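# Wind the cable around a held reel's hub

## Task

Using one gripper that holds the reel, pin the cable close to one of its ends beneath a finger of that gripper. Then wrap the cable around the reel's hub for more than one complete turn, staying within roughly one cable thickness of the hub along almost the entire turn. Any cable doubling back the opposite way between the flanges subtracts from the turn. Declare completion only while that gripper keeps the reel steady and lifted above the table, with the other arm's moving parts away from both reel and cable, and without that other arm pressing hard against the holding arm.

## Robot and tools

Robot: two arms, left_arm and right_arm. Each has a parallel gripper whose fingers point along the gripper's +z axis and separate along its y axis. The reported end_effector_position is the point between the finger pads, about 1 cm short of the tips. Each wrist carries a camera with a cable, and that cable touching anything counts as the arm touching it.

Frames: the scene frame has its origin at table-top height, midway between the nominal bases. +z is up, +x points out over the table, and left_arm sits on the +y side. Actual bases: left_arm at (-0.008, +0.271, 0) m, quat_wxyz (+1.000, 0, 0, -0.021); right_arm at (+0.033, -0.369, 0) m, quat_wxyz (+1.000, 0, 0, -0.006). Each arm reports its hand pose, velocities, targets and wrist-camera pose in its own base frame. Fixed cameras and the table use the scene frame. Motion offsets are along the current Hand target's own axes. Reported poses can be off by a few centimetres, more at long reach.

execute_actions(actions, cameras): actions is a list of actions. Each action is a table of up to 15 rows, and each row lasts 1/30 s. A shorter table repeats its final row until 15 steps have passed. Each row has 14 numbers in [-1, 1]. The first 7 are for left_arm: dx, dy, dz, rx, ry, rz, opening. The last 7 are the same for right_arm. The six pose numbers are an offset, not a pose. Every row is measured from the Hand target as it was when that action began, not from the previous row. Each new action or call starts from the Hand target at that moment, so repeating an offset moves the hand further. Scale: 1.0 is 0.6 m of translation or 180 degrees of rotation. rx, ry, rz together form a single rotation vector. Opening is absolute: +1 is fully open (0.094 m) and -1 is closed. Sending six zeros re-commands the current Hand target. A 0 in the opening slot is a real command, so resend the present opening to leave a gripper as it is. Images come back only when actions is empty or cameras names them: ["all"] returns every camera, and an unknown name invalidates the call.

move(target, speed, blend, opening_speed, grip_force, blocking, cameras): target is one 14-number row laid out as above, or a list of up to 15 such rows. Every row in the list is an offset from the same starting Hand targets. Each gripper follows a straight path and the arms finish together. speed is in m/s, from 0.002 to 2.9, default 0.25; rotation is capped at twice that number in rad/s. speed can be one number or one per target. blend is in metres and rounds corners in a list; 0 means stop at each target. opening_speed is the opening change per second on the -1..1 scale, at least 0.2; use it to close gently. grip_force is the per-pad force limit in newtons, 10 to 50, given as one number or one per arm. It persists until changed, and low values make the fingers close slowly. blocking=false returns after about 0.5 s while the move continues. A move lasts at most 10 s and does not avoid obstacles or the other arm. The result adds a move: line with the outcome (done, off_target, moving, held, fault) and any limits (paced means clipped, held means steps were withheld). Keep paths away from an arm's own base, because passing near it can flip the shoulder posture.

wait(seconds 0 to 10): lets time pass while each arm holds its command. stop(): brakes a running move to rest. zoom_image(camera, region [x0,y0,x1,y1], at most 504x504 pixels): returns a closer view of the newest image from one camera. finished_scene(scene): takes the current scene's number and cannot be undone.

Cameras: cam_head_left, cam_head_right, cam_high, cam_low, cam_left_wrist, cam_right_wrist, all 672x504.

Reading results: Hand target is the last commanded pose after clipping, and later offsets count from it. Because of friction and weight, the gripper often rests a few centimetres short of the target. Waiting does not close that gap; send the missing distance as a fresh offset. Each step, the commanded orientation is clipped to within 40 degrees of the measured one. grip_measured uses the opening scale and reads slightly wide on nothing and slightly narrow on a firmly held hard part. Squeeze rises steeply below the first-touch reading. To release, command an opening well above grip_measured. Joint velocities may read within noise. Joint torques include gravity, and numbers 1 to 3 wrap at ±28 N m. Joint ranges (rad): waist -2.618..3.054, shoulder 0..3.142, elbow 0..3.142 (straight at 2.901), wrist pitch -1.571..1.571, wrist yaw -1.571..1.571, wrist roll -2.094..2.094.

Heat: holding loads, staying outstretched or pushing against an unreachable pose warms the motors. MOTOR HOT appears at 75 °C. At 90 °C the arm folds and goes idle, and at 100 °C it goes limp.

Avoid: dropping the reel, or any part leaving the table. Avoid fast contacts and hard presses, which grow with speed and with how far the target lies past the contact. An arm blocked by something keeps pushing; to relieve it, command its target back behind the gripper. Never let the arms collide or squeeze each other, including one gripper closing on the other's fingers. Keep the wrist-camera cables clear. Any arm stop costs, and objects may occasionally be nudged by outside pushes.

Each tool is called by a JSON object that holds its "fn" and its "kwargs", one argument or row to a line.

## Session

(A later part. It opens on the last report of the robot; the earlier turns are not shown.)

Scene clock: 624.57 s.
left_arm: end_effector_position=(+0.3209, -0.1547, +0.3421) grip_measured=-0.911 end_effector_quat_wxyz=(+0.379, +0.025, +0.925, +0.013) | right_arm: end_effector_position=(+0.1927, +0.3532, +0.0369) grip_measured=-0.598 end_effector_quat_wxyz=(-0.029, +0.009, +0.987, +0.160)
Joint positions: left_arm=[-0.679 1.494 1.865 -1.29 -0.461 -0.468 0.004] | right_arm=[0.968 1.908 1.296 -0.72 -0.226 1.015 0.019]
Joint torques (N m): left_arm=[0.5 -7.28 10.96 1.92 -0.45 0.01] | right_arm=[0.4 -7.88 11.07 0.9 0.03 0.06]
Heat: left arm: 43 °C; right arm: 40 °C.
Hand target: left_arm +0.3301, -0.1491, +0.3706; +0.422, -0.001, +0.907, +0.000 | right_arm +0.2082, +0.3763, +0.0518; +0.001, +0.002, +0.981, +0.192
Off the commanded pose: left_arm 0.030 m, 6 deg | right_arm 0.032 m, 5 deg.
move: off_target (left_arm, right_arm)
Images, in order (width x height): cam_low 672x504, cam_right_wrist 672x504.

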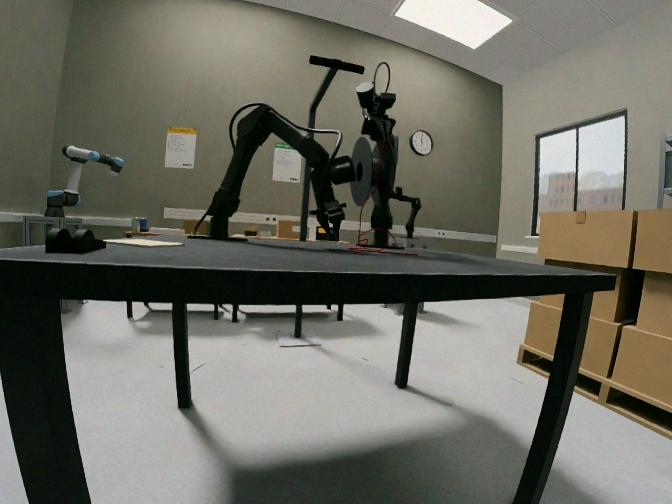

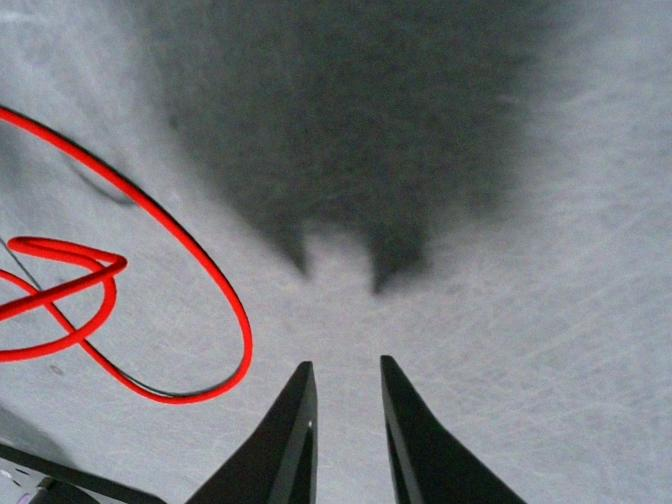

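{"fn": "move", "kwargs": {
  "target": [
    [0,0,0,0,0,0,-1,0.033,-0.075,-0.153,0,0,0,-0.6],
    [0,0,0,0,0,0,-1,0.138,-0.065,-0.13,-0.064,-0.064,-0.497,-0.5]
  ],
  "speed": 0.2,
  "cameras": ["cam_right_wrist","cam_high","cam_low"]
}}

Scene clock: 632.77 s.
left_arm: end_effector_position=(+0.3209, -0.1547, +0.3421) grip_measured=-0.911 end_effector_quat_wxyz=(+0.379, +0.025, +0.925, +0.013) | right_arm: end_effector_position=(+0.1279, +0.2990, +0.0955) grip_measured=-0.502 end_effector_quat_wxyz=(-0.189, +0.662, -0.698, -0.198)
Joint positions: left_arm=[-0.679 1.494 1.865 -1.29 -0.461 -0.468 0.004] | right_arm=[1.008 1.359 0.855 -0.584 -0.283 -0.44 0.023]
Joint torques (N m): left_arm=[0.51 -7.27 10.97 1.93 -0.45 0.01] | right_arm=[0.43 -6.97 5.09 1.47 -0.42 -0.09]
Heat: left arm: 43 °C; right arm: 39 °C.
Hand target: left_arm +0.3301, -0.1491, +0.3706; +0.422, -0.001, +0.907, +0.000 | right_arm +0.1249, +0.3112, +0.1092; -0.224, +0.670, -0.672, -0.222
Off the commanded pose: left_arm 0.030 m, 6 deg | right_arm 0.019 m, 6 deg.
move: off_target (left_arm, right_arm); target 2's new opening was sent with right_arm's hand 0.019 m and 6 deg from that target
Images, in order (width x height): cam_high 672x504, cam_low 672x504, cam_right_wrist 672x504.

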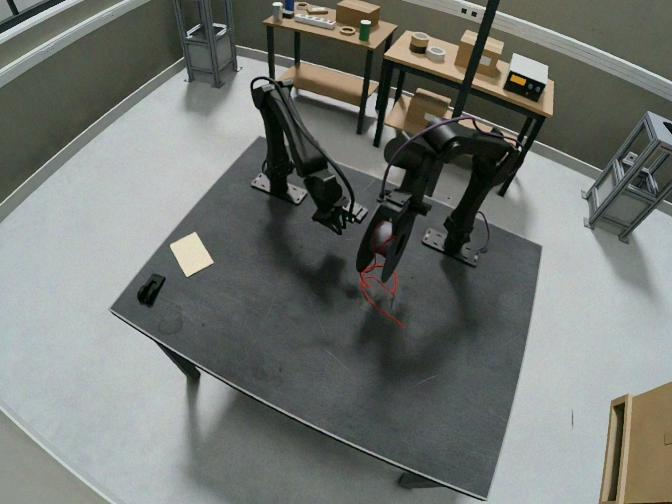

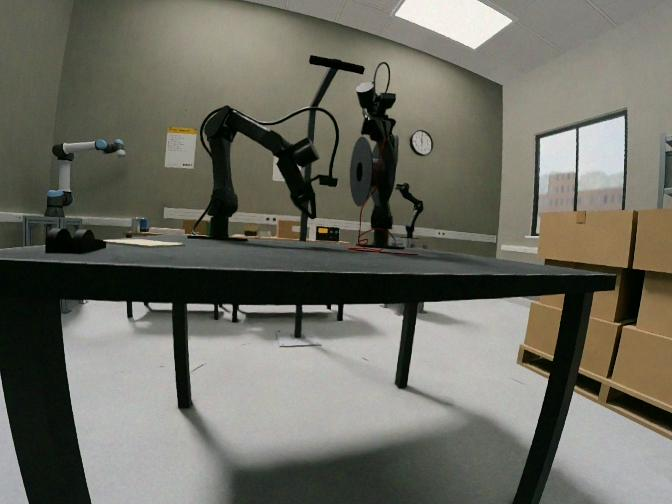

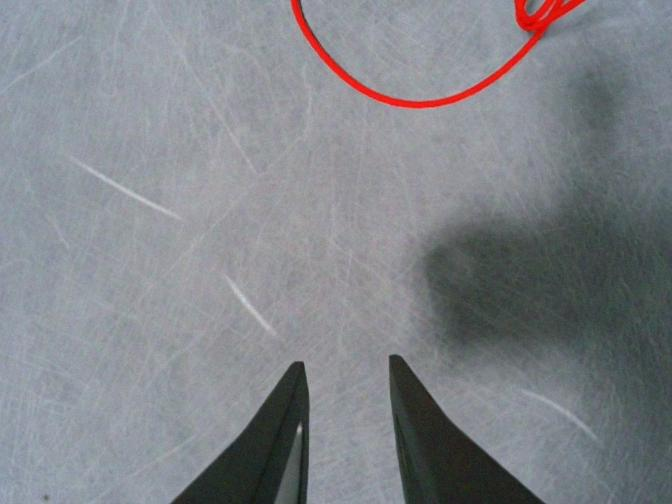

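{"fn": "move", "kwargs": {
  "target": [
    [0,0,0,0,0,0,-1,-0.08,0.0,0.165,0,0,0,-0.5]
  ],
  "speed": 0.12,
  "cameras": ["cam_right_wrist","cam_low"]
}}

Scene clock: 634.90 s.
left_arm: end_effector_position=(+0.3247, -0.1461, +0.3432) grip_measured=-0.911 end_effector_quat_wxyz=(+0.382, +0.019, +0.923, +0.026) | right_arm: end_effector_position=(+0.1141, +0.3734, +0.0338) grip_measured=-0.502 end_effector_quat_wxyz=(-0.168, +0.673, -0.692, -0.201)
Joint positions: left_arm=[-0.661 1.494 1.865 -1.29 -0.478 -0.456 0.004] | right_arm=[1.163 1.715 0.943 -0.321 -0.237 -0.321 0.023]
Joint torques (N m): left_arm=[0.13 -7.27 10.97 1.93 -0.29 -0.11] | right_arm=[0.7 -6.37 11.52 1.56 -0.08 0.05]
Heat: left arm: 43 °C; right arm: 39 °C.
Hand target: left_arm +0.3301, -0.1491, +0.3706; +0.422, -0.001, +0.907, +0.000 | right_arm +0.1255, +0.4089, +0.0587; -0.224, +0.670, -0.672, -0.222
Off the commanded pose: left_arm 0.028 m, 6 deg | right_arm 0.045 m, 7 deg.
move: off_target (left_arm, right_arm)
Images, in order (width x height): cam_low 672x504, cam_right_wrist 672x504.

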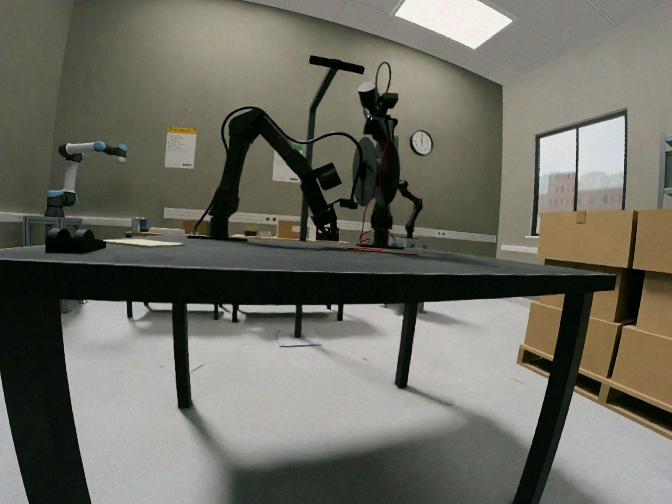

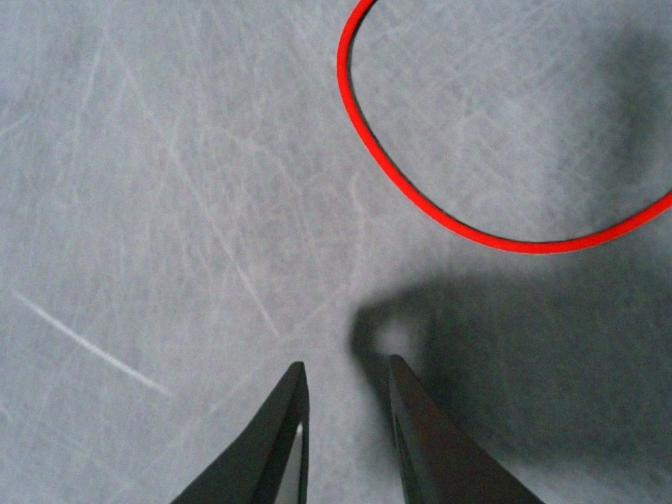

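{"fn": "move", "kwargs": {
  "target": [
    [0,0,0,0,0,0,-1,0,0,-0.15,0,0,0,-0.5],
    [0,0,0,0,0,0,-1,-0.05,0,-0.35,0,0,0,-0.5]
  ],
  "speed": 0.12
}}

{"fn": "move", "kwargs": {
  "target": [-0.166,0,-0.139,0,0,0,-1,0,0,0,0,0,0,-0.3],
  "speed": 0.06,
  "cameras": ["all"]
}}

{"fn": "zoom_image", "kwargs": {
  "camera": "cam_low",
  "region": [250, 40, 470, 280]
}}

{"fn": "zoom_image", "kwargs": {
  "camera": "cam_left_wrist",
  "region": [300, 220, 600, 504]
}}

Scene clock: 638.97 s.
left_arm: end_effector_position=(+0.3343, -0.1531, +0.3570) grip_measured=-0.911 end_effector_quat_wxyz=(+0.412, +0.005, +0.911, +0.005) | right_arm: end_effector_position=(+0.1284, +0.3065, +0.2192) grip_measured=-0.502 end_effector_quat_wxyz=(-0.204, +0.666, -0.688, -0.203)
Joint positions: left_arm=[-0.662 1.494 1.876 -1.224 -0.484 -0.465 0.004] | right_arm=[1.017 1.348 1.326 -1.031 -0.286 -0.446 0.023]
Joint torques (N m): left_arm=[0.13 -7.04 10.17 1.36 -0.22 0.01] | right_arm=[-0.34 -6.34 11.63 0.61 -0.38 -0.11]
Heat: left arm: 43 °C; right arm: 39 °C.
Hand target: left_arm +0.3301, -0.1491, +0.3706; +0.422, -0.001, +0.907, +0.000 | right_arm +0.1247, +0.3072, +0.2448; -0.224, +0.670, -0.672, -0.222
Off the commanded pose: left_arm 0.015 m, 2 deg | right_arm 0.026 m, 4 deg.
move: off_target (left_arm, right_arm)

Scene clock: 642.03 s.
left_arm: end_effector_position=(+0.3380, -0.1547, +0.4932) grip_measured=-0.911 end_effector_quat_wxyz=(+0.518, +0.020, +0.854, -0.041) | right_arm: end_effector_position=(+0.1284, +0.3065, +0.2192) grip_measured=-0.302 end_effector_quat_wxyz=(-0.204, +0.666, -0.688, -0.203)
Joint positions: left_arm=[-0.662 1.801 2.785 -1.533 -0.49 -0.336 0.004] | right_arm=[1.017 1.348 1.326 -1.031 -0.286 -0.446 0.033]
Joint torques (N m): left_arm=[-0.64 -6.48 7.35 1.58 -0.38 0] | right_arm=[-0.39 -6.34 11.71 0.58 -0.36 -0.12]
Heat: left arm: 43 °C; right arm: 40 °C.
Hand target: left_arm +0.3304, -0.1491, +0.5005; +0.422, -0.001, +0.907, +0.000 | right_arm +0.1247, +0.3072, +0.2448; -0.224, +0.670, -0.672, -0.222
Off the commanded pose: left_arm 0.012 m, 14 deg | right_arm 0.026 m, 4 deg.
joint sent to its limit (left arm) — joint 4 (wrist pitch), lower limit. The joint targets are off in position and orientation.
move: off_target (left_arm, right_arm)

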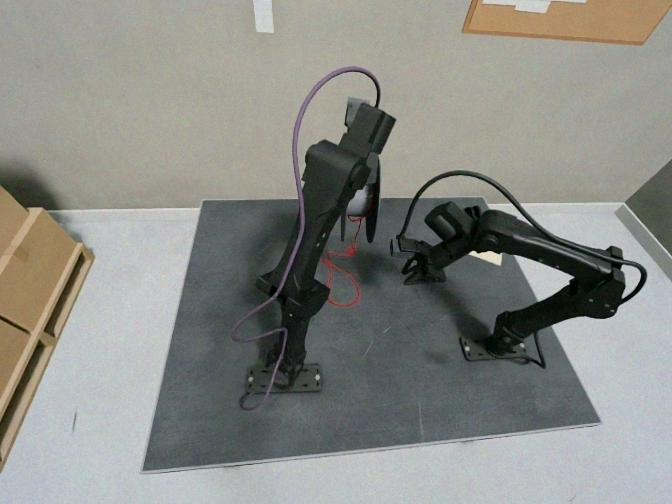

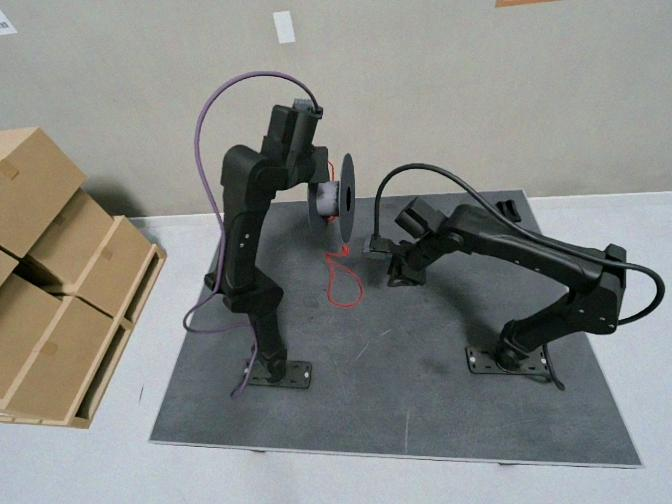

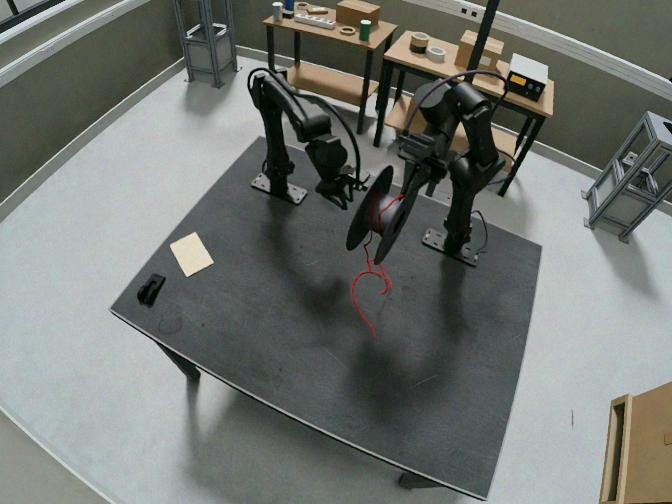

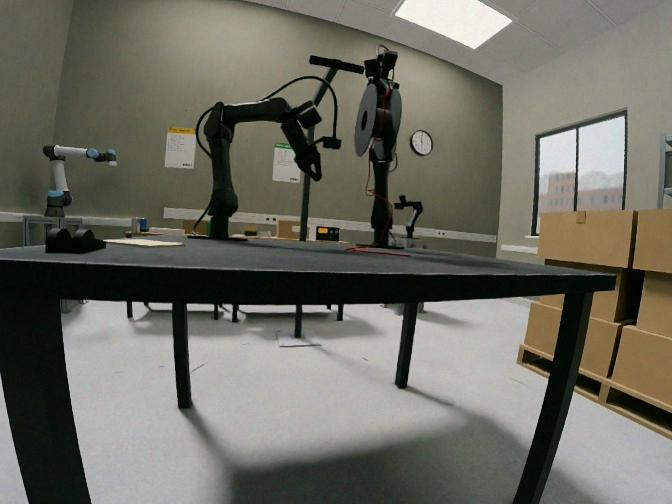

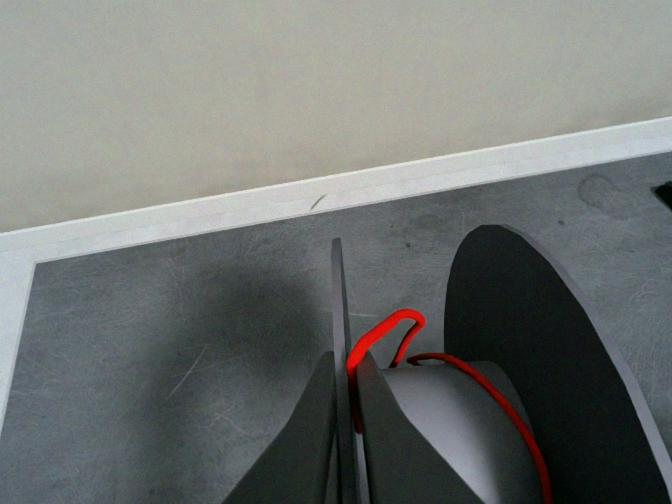

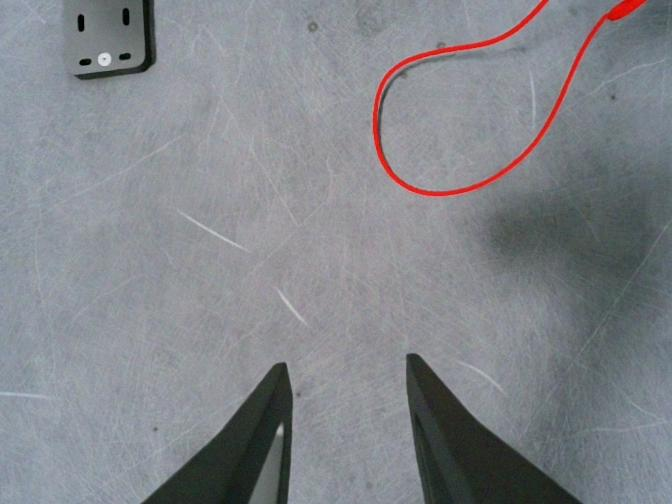

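Scaled by 2.100.

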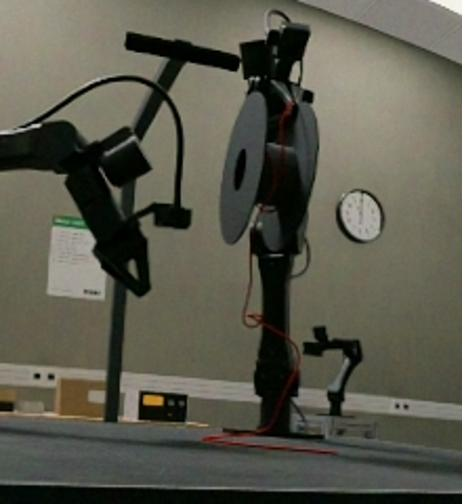

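Scaled by 1.680.

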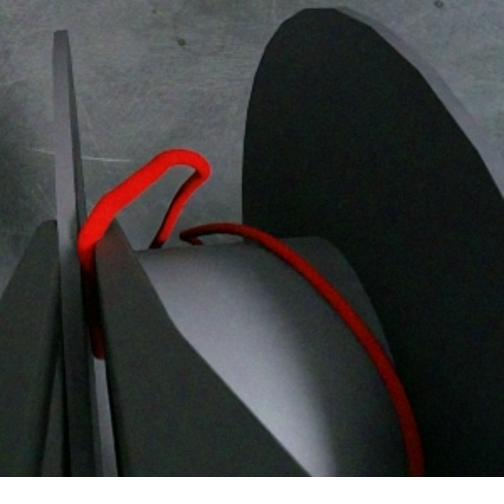

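{"fn": "move", "kwargs": {
  "target": [0,0,0,0,-0.25,0,-1,0,0,0,0,0,0,-0.3],
  "speed": 0.1,
  "cameras": ["all"]
}}

{"fn": "zoom_image", "kwargs": {
  "camera": "cam_low",
  "region": [250, 40, 470, 280]
}}

{"fn": "zoom_image", "kwargs": {
  "camera": "cam_left_wrist",
  "region": [300, 220, 600, 504]
}}

{"fn": "zoom_image", "kwargs": {
  "camera": "cam_head_right",
  "region": [250, 90, 400, 250]
}}

{"fn": "zoom_image", "kwargs": {
  "camera": "cam_high",
  "region": [320, 120, 440, 280]
}}

Scene clock: 646.83 s.
left_arm: end_effector_position=(+0.3405, -0.1588, +0.4627) grip_measured=-0.911 end_effector_quat_wxyz=(+0.690, +0.049, +0.721, +0.038) | right_arm: end_effector_position=(+0.1284, +0.3065, +0.2192) grip_measured=-0.302 end_effector_quat_wxyz=(-0.204, +0.666, -0.688, -0.203)
Joint positions: left_arm=[-0.778 1.209 1.419 -0.272 -0.763 0.08 0.004] | right_arm=[1.017 1.348 1.326 -1.031 -0.286 -0.446 0.033]
Joint torques (N m): left_arm=[-0.23 -7.8 6.79 3.35 -0.19 0] | right_arm=[-0.51 -6.11 11.44 0.65 -0.4 -0.11]
Heat: left arm: 42 °C; right arm: 40 °C.
Hand target: left_arm +0.3304, -0.1491, +0.5005; +0.737, -0.001, +0.676, +0.001 | right_arm +0.1247, +0.3072, +0.2448; -0.224, +0.670, -0.672, -0.222
Off the commanded pose: left_arm 0.040 m, 10 deg | right_arm 0.026 m, 4 deg.
move: off_target (left_arm, right_arm)

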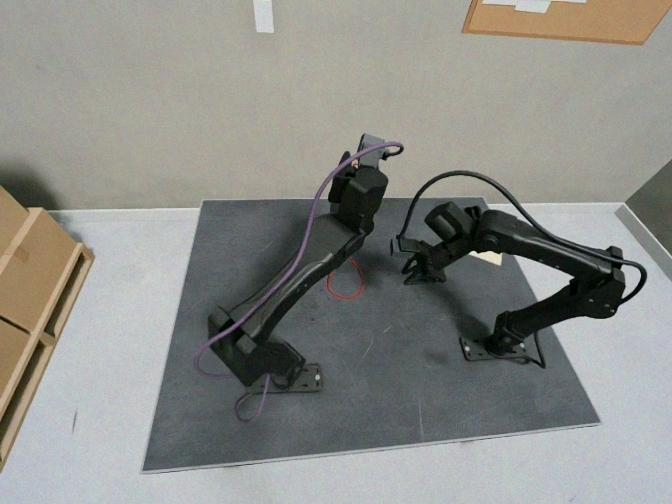

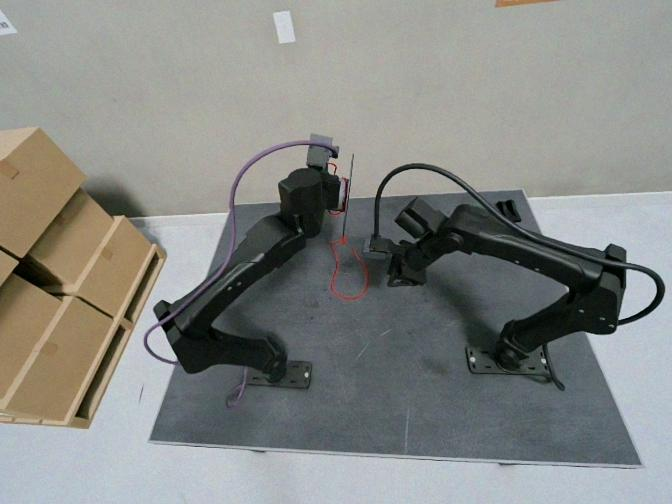

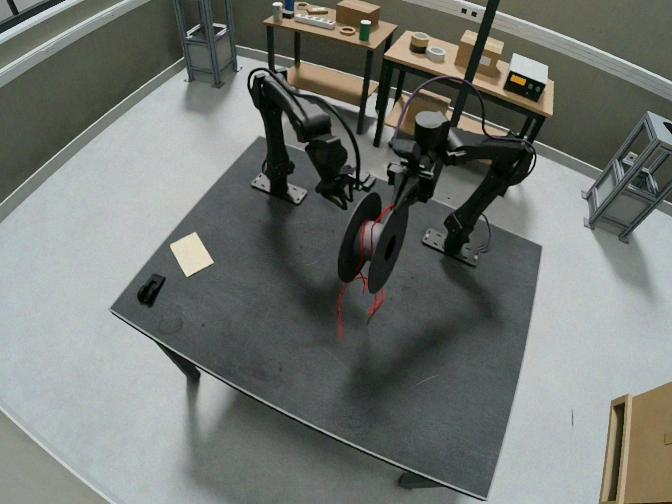

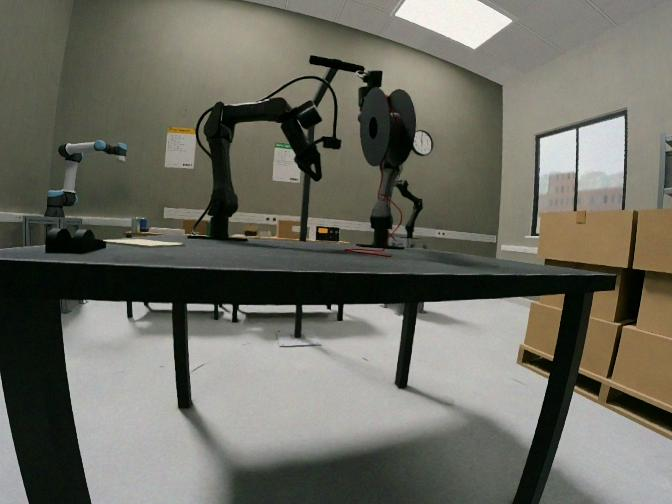

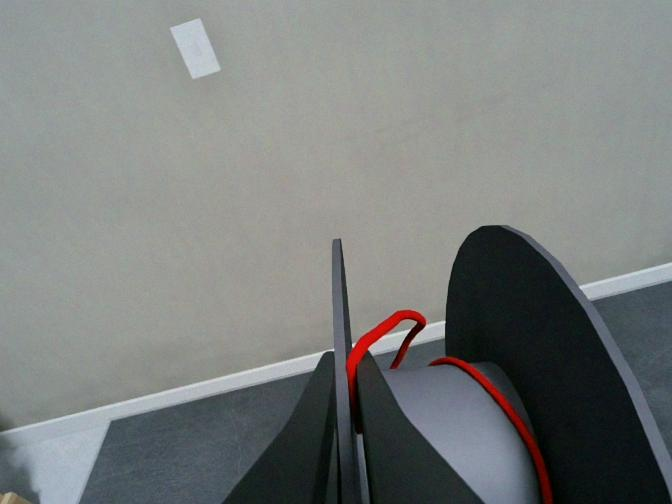

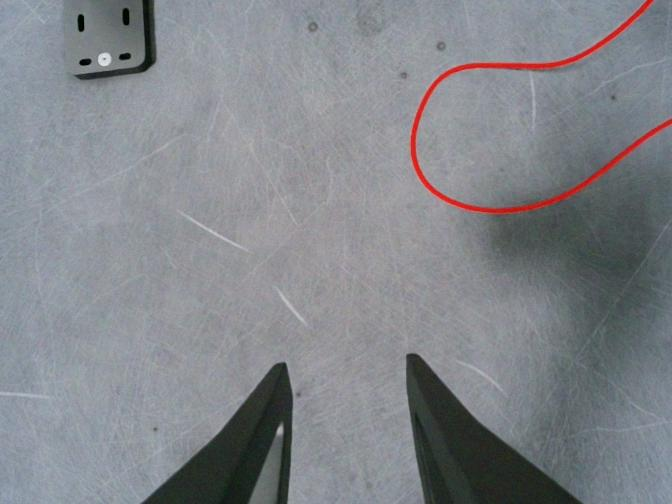

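Scaled by 2.100.

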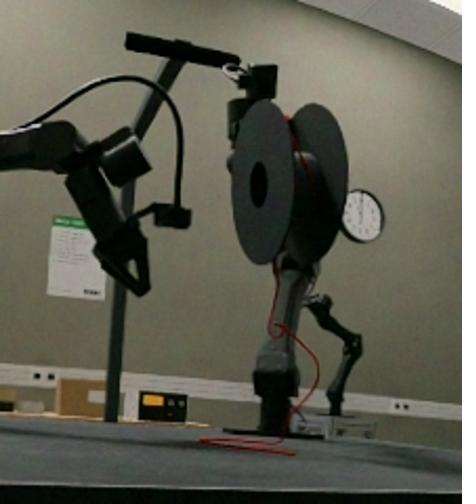

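Scaled by 1.680.

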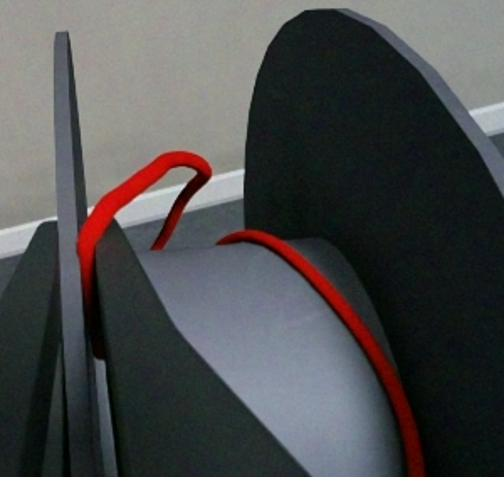

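Scaled by 3.150.

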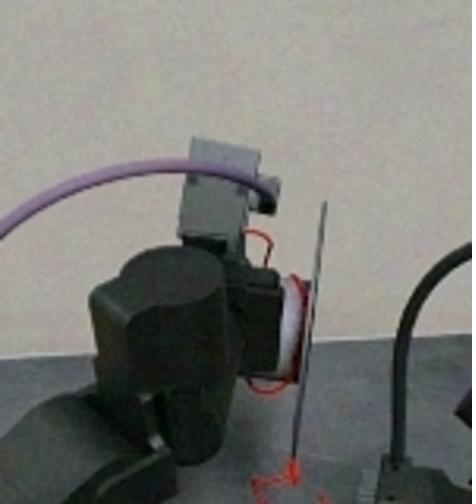

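Scaled by 3.150.

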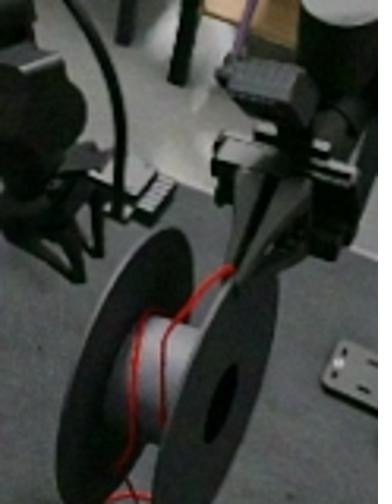

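{"fn": "move", "kwargs": {
  "target": [0,0,0,0,0,0,-1,0.067,-0.342,0.0,0,-0.295,0,-0.3],
  "speed": 0.2,
  "cameras": ["cam_right_wrist","cam_high","cam_low"]
}}

Scene clock: 651.87 s.
left_arm: end_effector_position=(+0.3405, -0.1588, +0.4627) grip_measured=-0.911 end_effector_quat_wxyz=(+0.690, +0.049, +0.721, +0.038) | right_arm: end_effector_position=(+0.3360, +0.2718, +0.2210) grip_measured=-0.302 end_effector_quat_wxyz=(+0.492, -0.488, +0.523, +0.496)
Joint positions: left_arm=[-0.778 1.209 1.419 -0.272 -0.763 0.08 0.004] | right_arm=[0.267 1.755 0.891 0.785 -1.273 -0.038 0.033]
Joint torques (N m): left_arm=[-0.23 -7.79 6.78 3.34 -0.19 -0.01] | right_arm=[0.16 -6.82 4.49 1.73 -0.2 0.01]
Motor temperatures (°C): left_arm=[26 37 41 46 26 27 31] | right_arm=[28 36 39 38 27 28 29]
Heat: left arm: 46 °C; right arm: 39 °C.
Hand target: left_arm +0.3304, -0.1491, +0.5005; +0.737, -0.001, +0.676, +0.001 | right_arm +0.3298, +0.2740, +0.2211; +0.501, -0.500, +0.501, +0.498
Off the commanded pose: left_arm 0.040 m, 10 deg | right_arm 0.007 m, 3 deg.
move: off_target (left_arm, right_arm)
Images, in order (width x height): cam_high 672x504, cam_low 672x504, cam_right_wrist 672x504.

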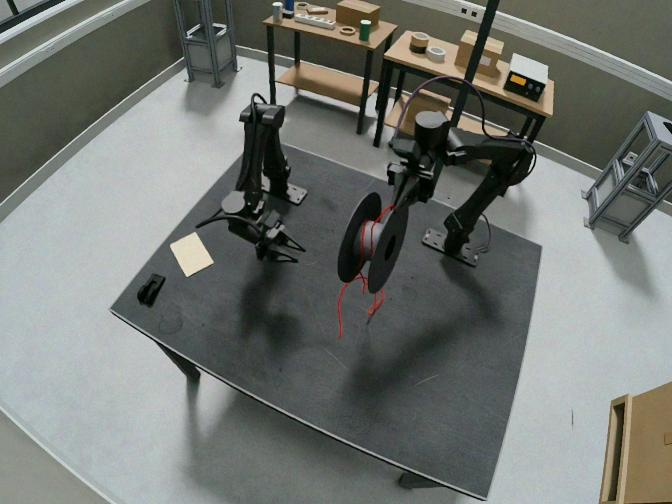

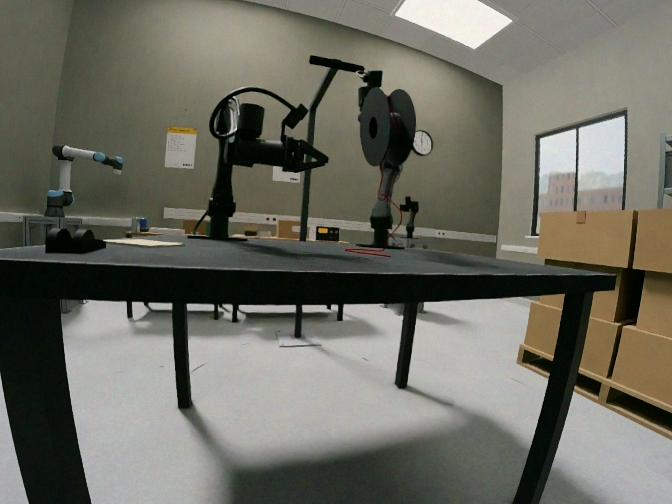

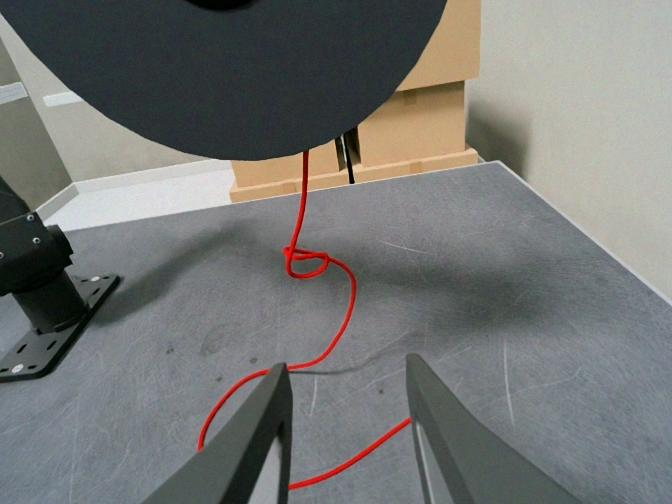

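{"fn": "move", "kwargs": {
  "target": [0,0,0,0,0,0,-1,0.03,0.03,0.1,0,0,0,-0.3],
  "speed": 0.2,
  "cameras": ["cam_right_wrist"]
}}

Scene clock: 653.80 s.
left_arm: end_effector_position=(+0.3405, -0.1588, +0.4627) grip_measured=-0.911 end_effector_quat_wxyz=(+0.690, +0.049, +0.721, +0.038) | right_arm: end_effector_position=(+0.3102, +0.3361, +0.2017) grip_measured=-0.302 end_effector_quat_wxyz=(+0.482, -0.499, +0.514, +0.505)
Joint positions: left_arm=[-0.778 1.209 1.419 -0.272 -0.763 0.08 0.004] | right_arm=[0.461 1.825 0.878 0.889 -1.119 -0.013 0.033]
Joint torques (N m): left_arm=[-0.21 -7.79 6.78 3.34 -0.19 0] | right_arm=[-0.42 -6.82 4.29 1.83 0.05 0.05]
Heat: left arm: 47 °C; right arm: 39 °C.
Hand target: left_arm +0.3304, -0.1491, +0.5005; +0.737, -0.001, +0.676, +0.001 | right_arm +0.3121, +0.3341, +0.2030; +0.501, -0.500, +0.501, +0.498
Off the commanded pose: left_arm 0.040 m, 10 deg | right_arm 0.003 m, 3 deg.
move: off_target (left_arm, right_arm)
Images, in order (width x height): cam_right_wrist 672x504.

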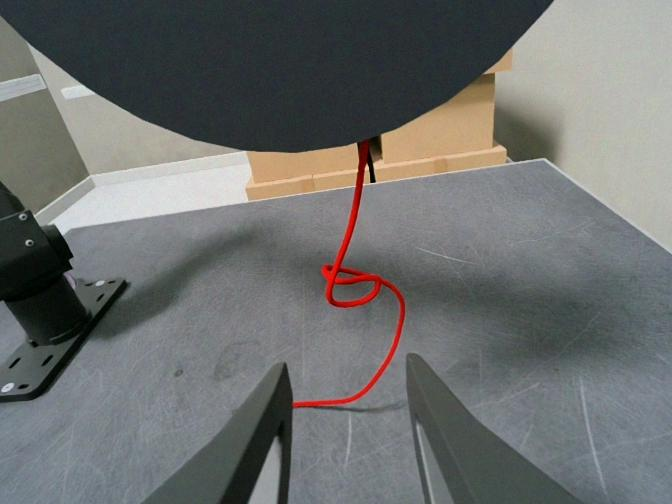

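{"fn": "move", "kwargs": {
  "target": [0,0,0,0,0,0,-1,-0.01,-0.037,0.085,0,0,0,-0.3],
  "speed": 0.12,
  "cameras": ["cam_right_wrist"]
}}

Scene clock: 655.47 s.
left_arm: end_effector_position=(+0.3405, -0.1588, +0.4627) grip_measured=-0.911 end_effector_quat_wxyz=(+0.690, +0.049, +0.721, +0.038) | right_arm: end_effector_position=(+0.3234, +0.3819, +0.1954) grip_measured=-0.302 end_effector_quat_wxyz=(+0.483, -0.499, +0.512, +0.505)
Joint positions: left_arm=[-0.778 1.209 1.419 -0.272 -0.763 0.08 0.004] | right_arm=[0.553 1.951 1.018 0.889 -1.027 -0.002 0.033]
Joint torques (N m): left_arm=[-0.21 -7.79 6.76 3.35 -0.19 0] | right_arm=[0.18 -8.01 10.5 1.29 0.11 0.02]
Heat: left arm: 48 °C; right arm: 39 °C.
Hand target: left_arm +0.3304, -0.1491, +0.5005; +0.737, -0.001, +0.676, +0.001 | right_arm +0.3345, +0.3850, +0.2089; +0.501, -0.500, +0.501, +0.498
Off the commanded pose: left_arm 0.040 m, 10 deg | right_arm 0.018 m, 3 deg.
move: off_target (left_arm, right_arm)
Images, in order (width x height): cam_right_wrist 672x504.

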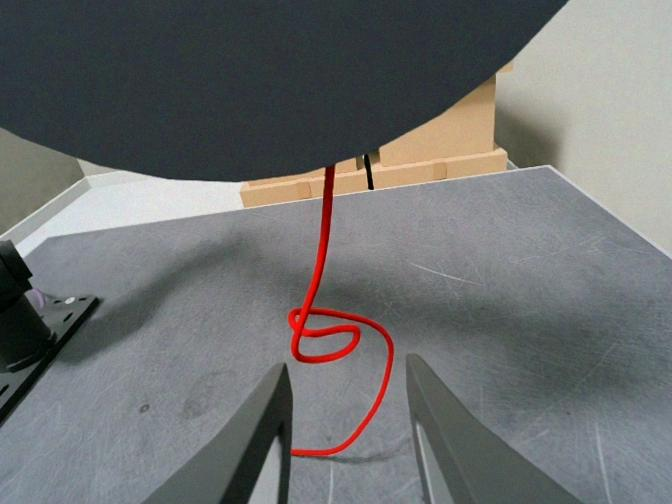

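{"fn": "move", "kwargs": {
  "target": [0,0,0,0,0,0,-1,0.12,-0.038,0.05,0,0,0,-0.3],
  "speed": 0.12,
  "cameras": ["cam_right_wrist"]
}}

Scene clock: 657.37 s.
left_arm: end_effector_position=(+0.3405, -0.1588, +0.4627) grip_measured=-0.911 end_effector_quat_wxyz=(+0.690, +0.049, +0.721, +0.038) | right_arm: end_effector_position=(+0.3479, +0.4055, +0.1125) grip_measured=-0.302 end_effector_quat_wxyz=(+0.458, -0.490, +0.542, +0.507)
Joint positions: left_arm=[-0.778 1.209 1.419 -0.272 -0.763 0.08 0.004] | right_arm=[0.573 2.235 1.122 0.989 -0.996 -0.002 0.033]
Joint torques (N m): left_arm=[-0.21 -7.79 6.75 3.34 -0.19 -0.01] | right_arm=[0.57 -9.28 9.78 1.91 0.05 -0.07]
Heat: left arm: 49 °C; right arm: 39 °C.
Hand target: left_arm +0.3304, -0.1491, +0.5005; +0.737, -0.001, +0.676, +0.001 | right_arm +0.3576, +0.4147, +0.1369; +0.501, -0.500, +0.501, +0.498
Off the commanded pose: left_arm 0.040 m, 10 deg | right_arm 0.028 m, 7 deg.
move: off_target (left_arm, right_arm)
Images, in order (width x height): cam_right_wrist 672x504.

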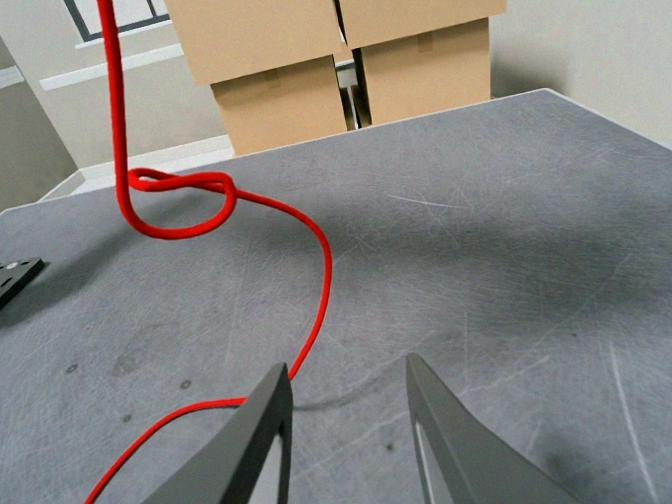

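{"fn": "move", "kwargs": {
  "target": [0,0,0,0,0,0,-1,-0.02,0.013,0.07,0,0,0,-0.3],
  "speed": 0.12,
  "cameras": ["cam_right_wrist"]
}}

Scene clock: 658.83 s.
left_arm: end_effector_position=(+0.3405, -0.1588, +0.4630) grip_measured=-0.911 end_effector_quat_wxyz=(+0.690, +0.049, +0.721, +0.037) | right_arm: end_effector_position=(+0.3375, +0.4536, +0.1389) grip_measured=-0.302 end_effector_quat_wxyz=(+0.485, -0.502, +0.509, +0.504)
Joint positions: left_arm=[-0.778 1.209 1.419 -0.27 -0.763 0.08 0.004] | right_arm=[0.675 2.255 1.231 0.989 -0.907 -0.001 0.033]
Joint torques (N m): left_arm=[-0.2 -7.77 6.78 3.35 -0.19 -0.01] | right_arm=[-0.21 -9.77 10.1 1.29 0.11 0.03]
Heat: left arm: 49 °C; right arm: 39 °C.
Hand target: left_arm +0.3304, -0.1491, +0.5005; +0.737, -0.001, +0.676, +0.001 | right_arm +0.3500, +0.4568, +0.1488; +0.501, -0.500, +0.501, +0.498
Off the commanded pose: left_arm 0.040 m, 10 deg | right_arm 0.016 m, 2 deg.
move: off_target (left_arm, right_arm)
Images, in order (width x height): cam_right_wrist 672x504.

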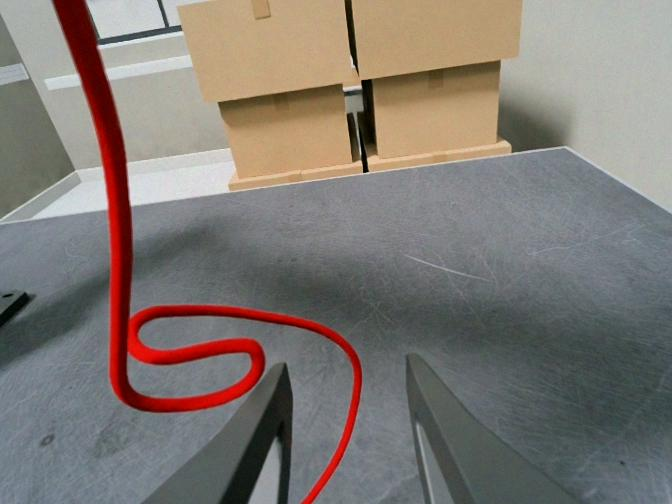

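{"fn": "move", "kwargs": {
  "target": [0,0,0,0,0,0,-1,0.057,-0.012,0.065,0,0,0,-0.4],
  "speed": 0.12,
  "cameras": ["cam_right_wrist"]
}}

Scene clock: 660.43 s.
left_arm: end_effector_position=(+0.3405, -0.1588, +0.4630) grip_measured=-0.911 end_effector_quat_wxyz=(+0.690, +0.049, +0.721, +0.037) | right_arm: end_effector_position=(+0.3463, +0.4913, +0.1011) grip_measured=-0.398 end_effector_quat_wxyz=(+0.481, -0.501, +0.515, +0.503)
Joint positions: left_arm=[-0.778 1.209 1.419 -0.27 -0.763 0.08 0.004] | right_arm=[0.727 2.431 1.394 0.989 -0.852 -0.001 0.028]
Joint torques (N m): left_arm=[-0.18 -7.79 6.76 3.34 -0.19 -0.01] | right_arm=[0.08 -10.65 10.03 1.43 0.07 0.06]
Heat: left arm: 50 °C; right arm: 39 °C.
Hand target: left_arm +0.3304, -0.1491, +0.5005; +0.737, -0.001, +0.676, +0.001 | right_arm +0.3574, +0.4957, +0.1146; +0.501, -0.500, +0.501, +0.498
Off the commanded pose: left_arm 0.040 m, 10 deg | right_arm 0.018 m, 3 deg.
move: off_target (left_arm, right_arm)
Images, in order (width x height): cam_right_wrist 672x504.

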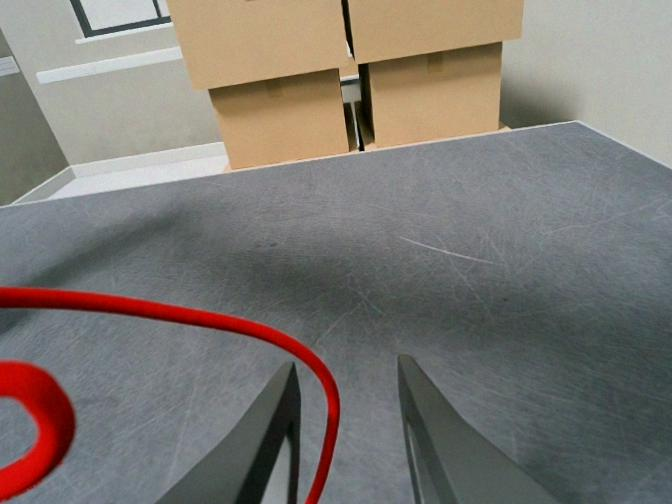

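Strand is between the pads at pad depth. Close.

{"fn": "move", "kwargs": {
  "target": [0,0,0,0,0,0,-1,0.01,0,0.005,0,0,0,-1],
  "opening_speed": 0.5,
  "cameras": ["cam_right_wrist","cam_low"]
}}

Scene clock: 662.23 s.
left_arm: end_effector_position=(+0.3405, -0.1588, +0.4630) grip_measured=-0.911 end_effector_quat_wxyz=(+0.690, +0.049, +0.721, +0.037) | right_arm: end_effector_position=(+0.3484, +0.4924, +0.0946) grip_measured=-0.960 end_effector_quat_wxyz=(+0.479, -0.500, +0.519, +0.502)
Joint positions: left_arm=[-0.778 1.209 1.419 -0.27 -0.763 0.08 0.004] | right_arm=[0.727 2.45 1.405 0.989 -0.847 -0.001 0.002]
Joint torques (N m): left_arm=[-0.2 -7.77 6.75 3.34 -0.2 -0.01] | right_arm=[0.24 -10.44 10.25 1.54 0.07 0.05]
Motor temperatures (°C): left_arm=[26 37 40 51 25 27 31] | right_arm=[28 37 39 39 26 28 29]
Heat: left arm: 51 °C; right arm: 39 °C.
Hand target: left_arm +0.3304, -0.1491, +0.5005; +0.737, -0.001, +0.676, +0.001 | right_arm +0.3574, +0.4987, +0.1085; +0.501, -0.500, +0.501, +0.498
Off the commanded pose: left_arm 0.040 m, 10 deg | right_arm 0.018 m, 3 deg.
move: off_target (left_arm, right_arm)
Images, in order (width x height): cam_low 672x504, cam_right_wrist 672x504.

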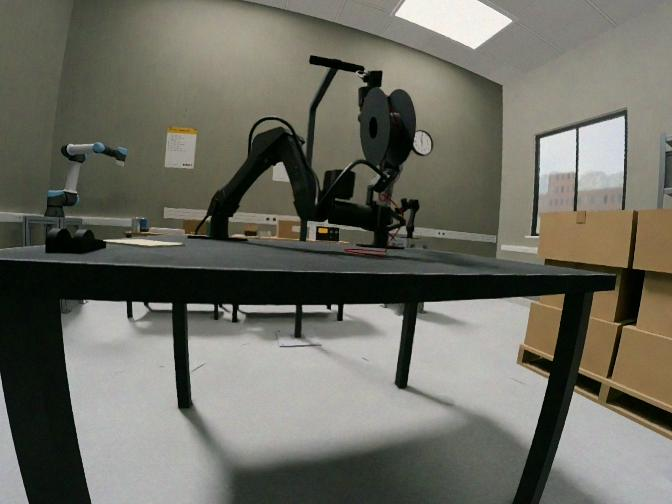

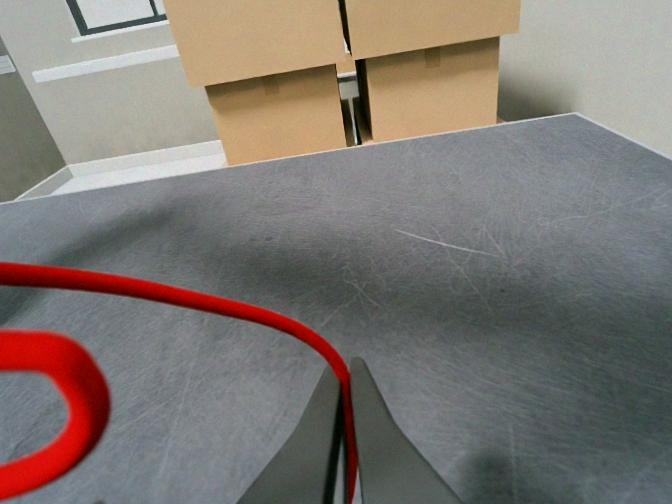

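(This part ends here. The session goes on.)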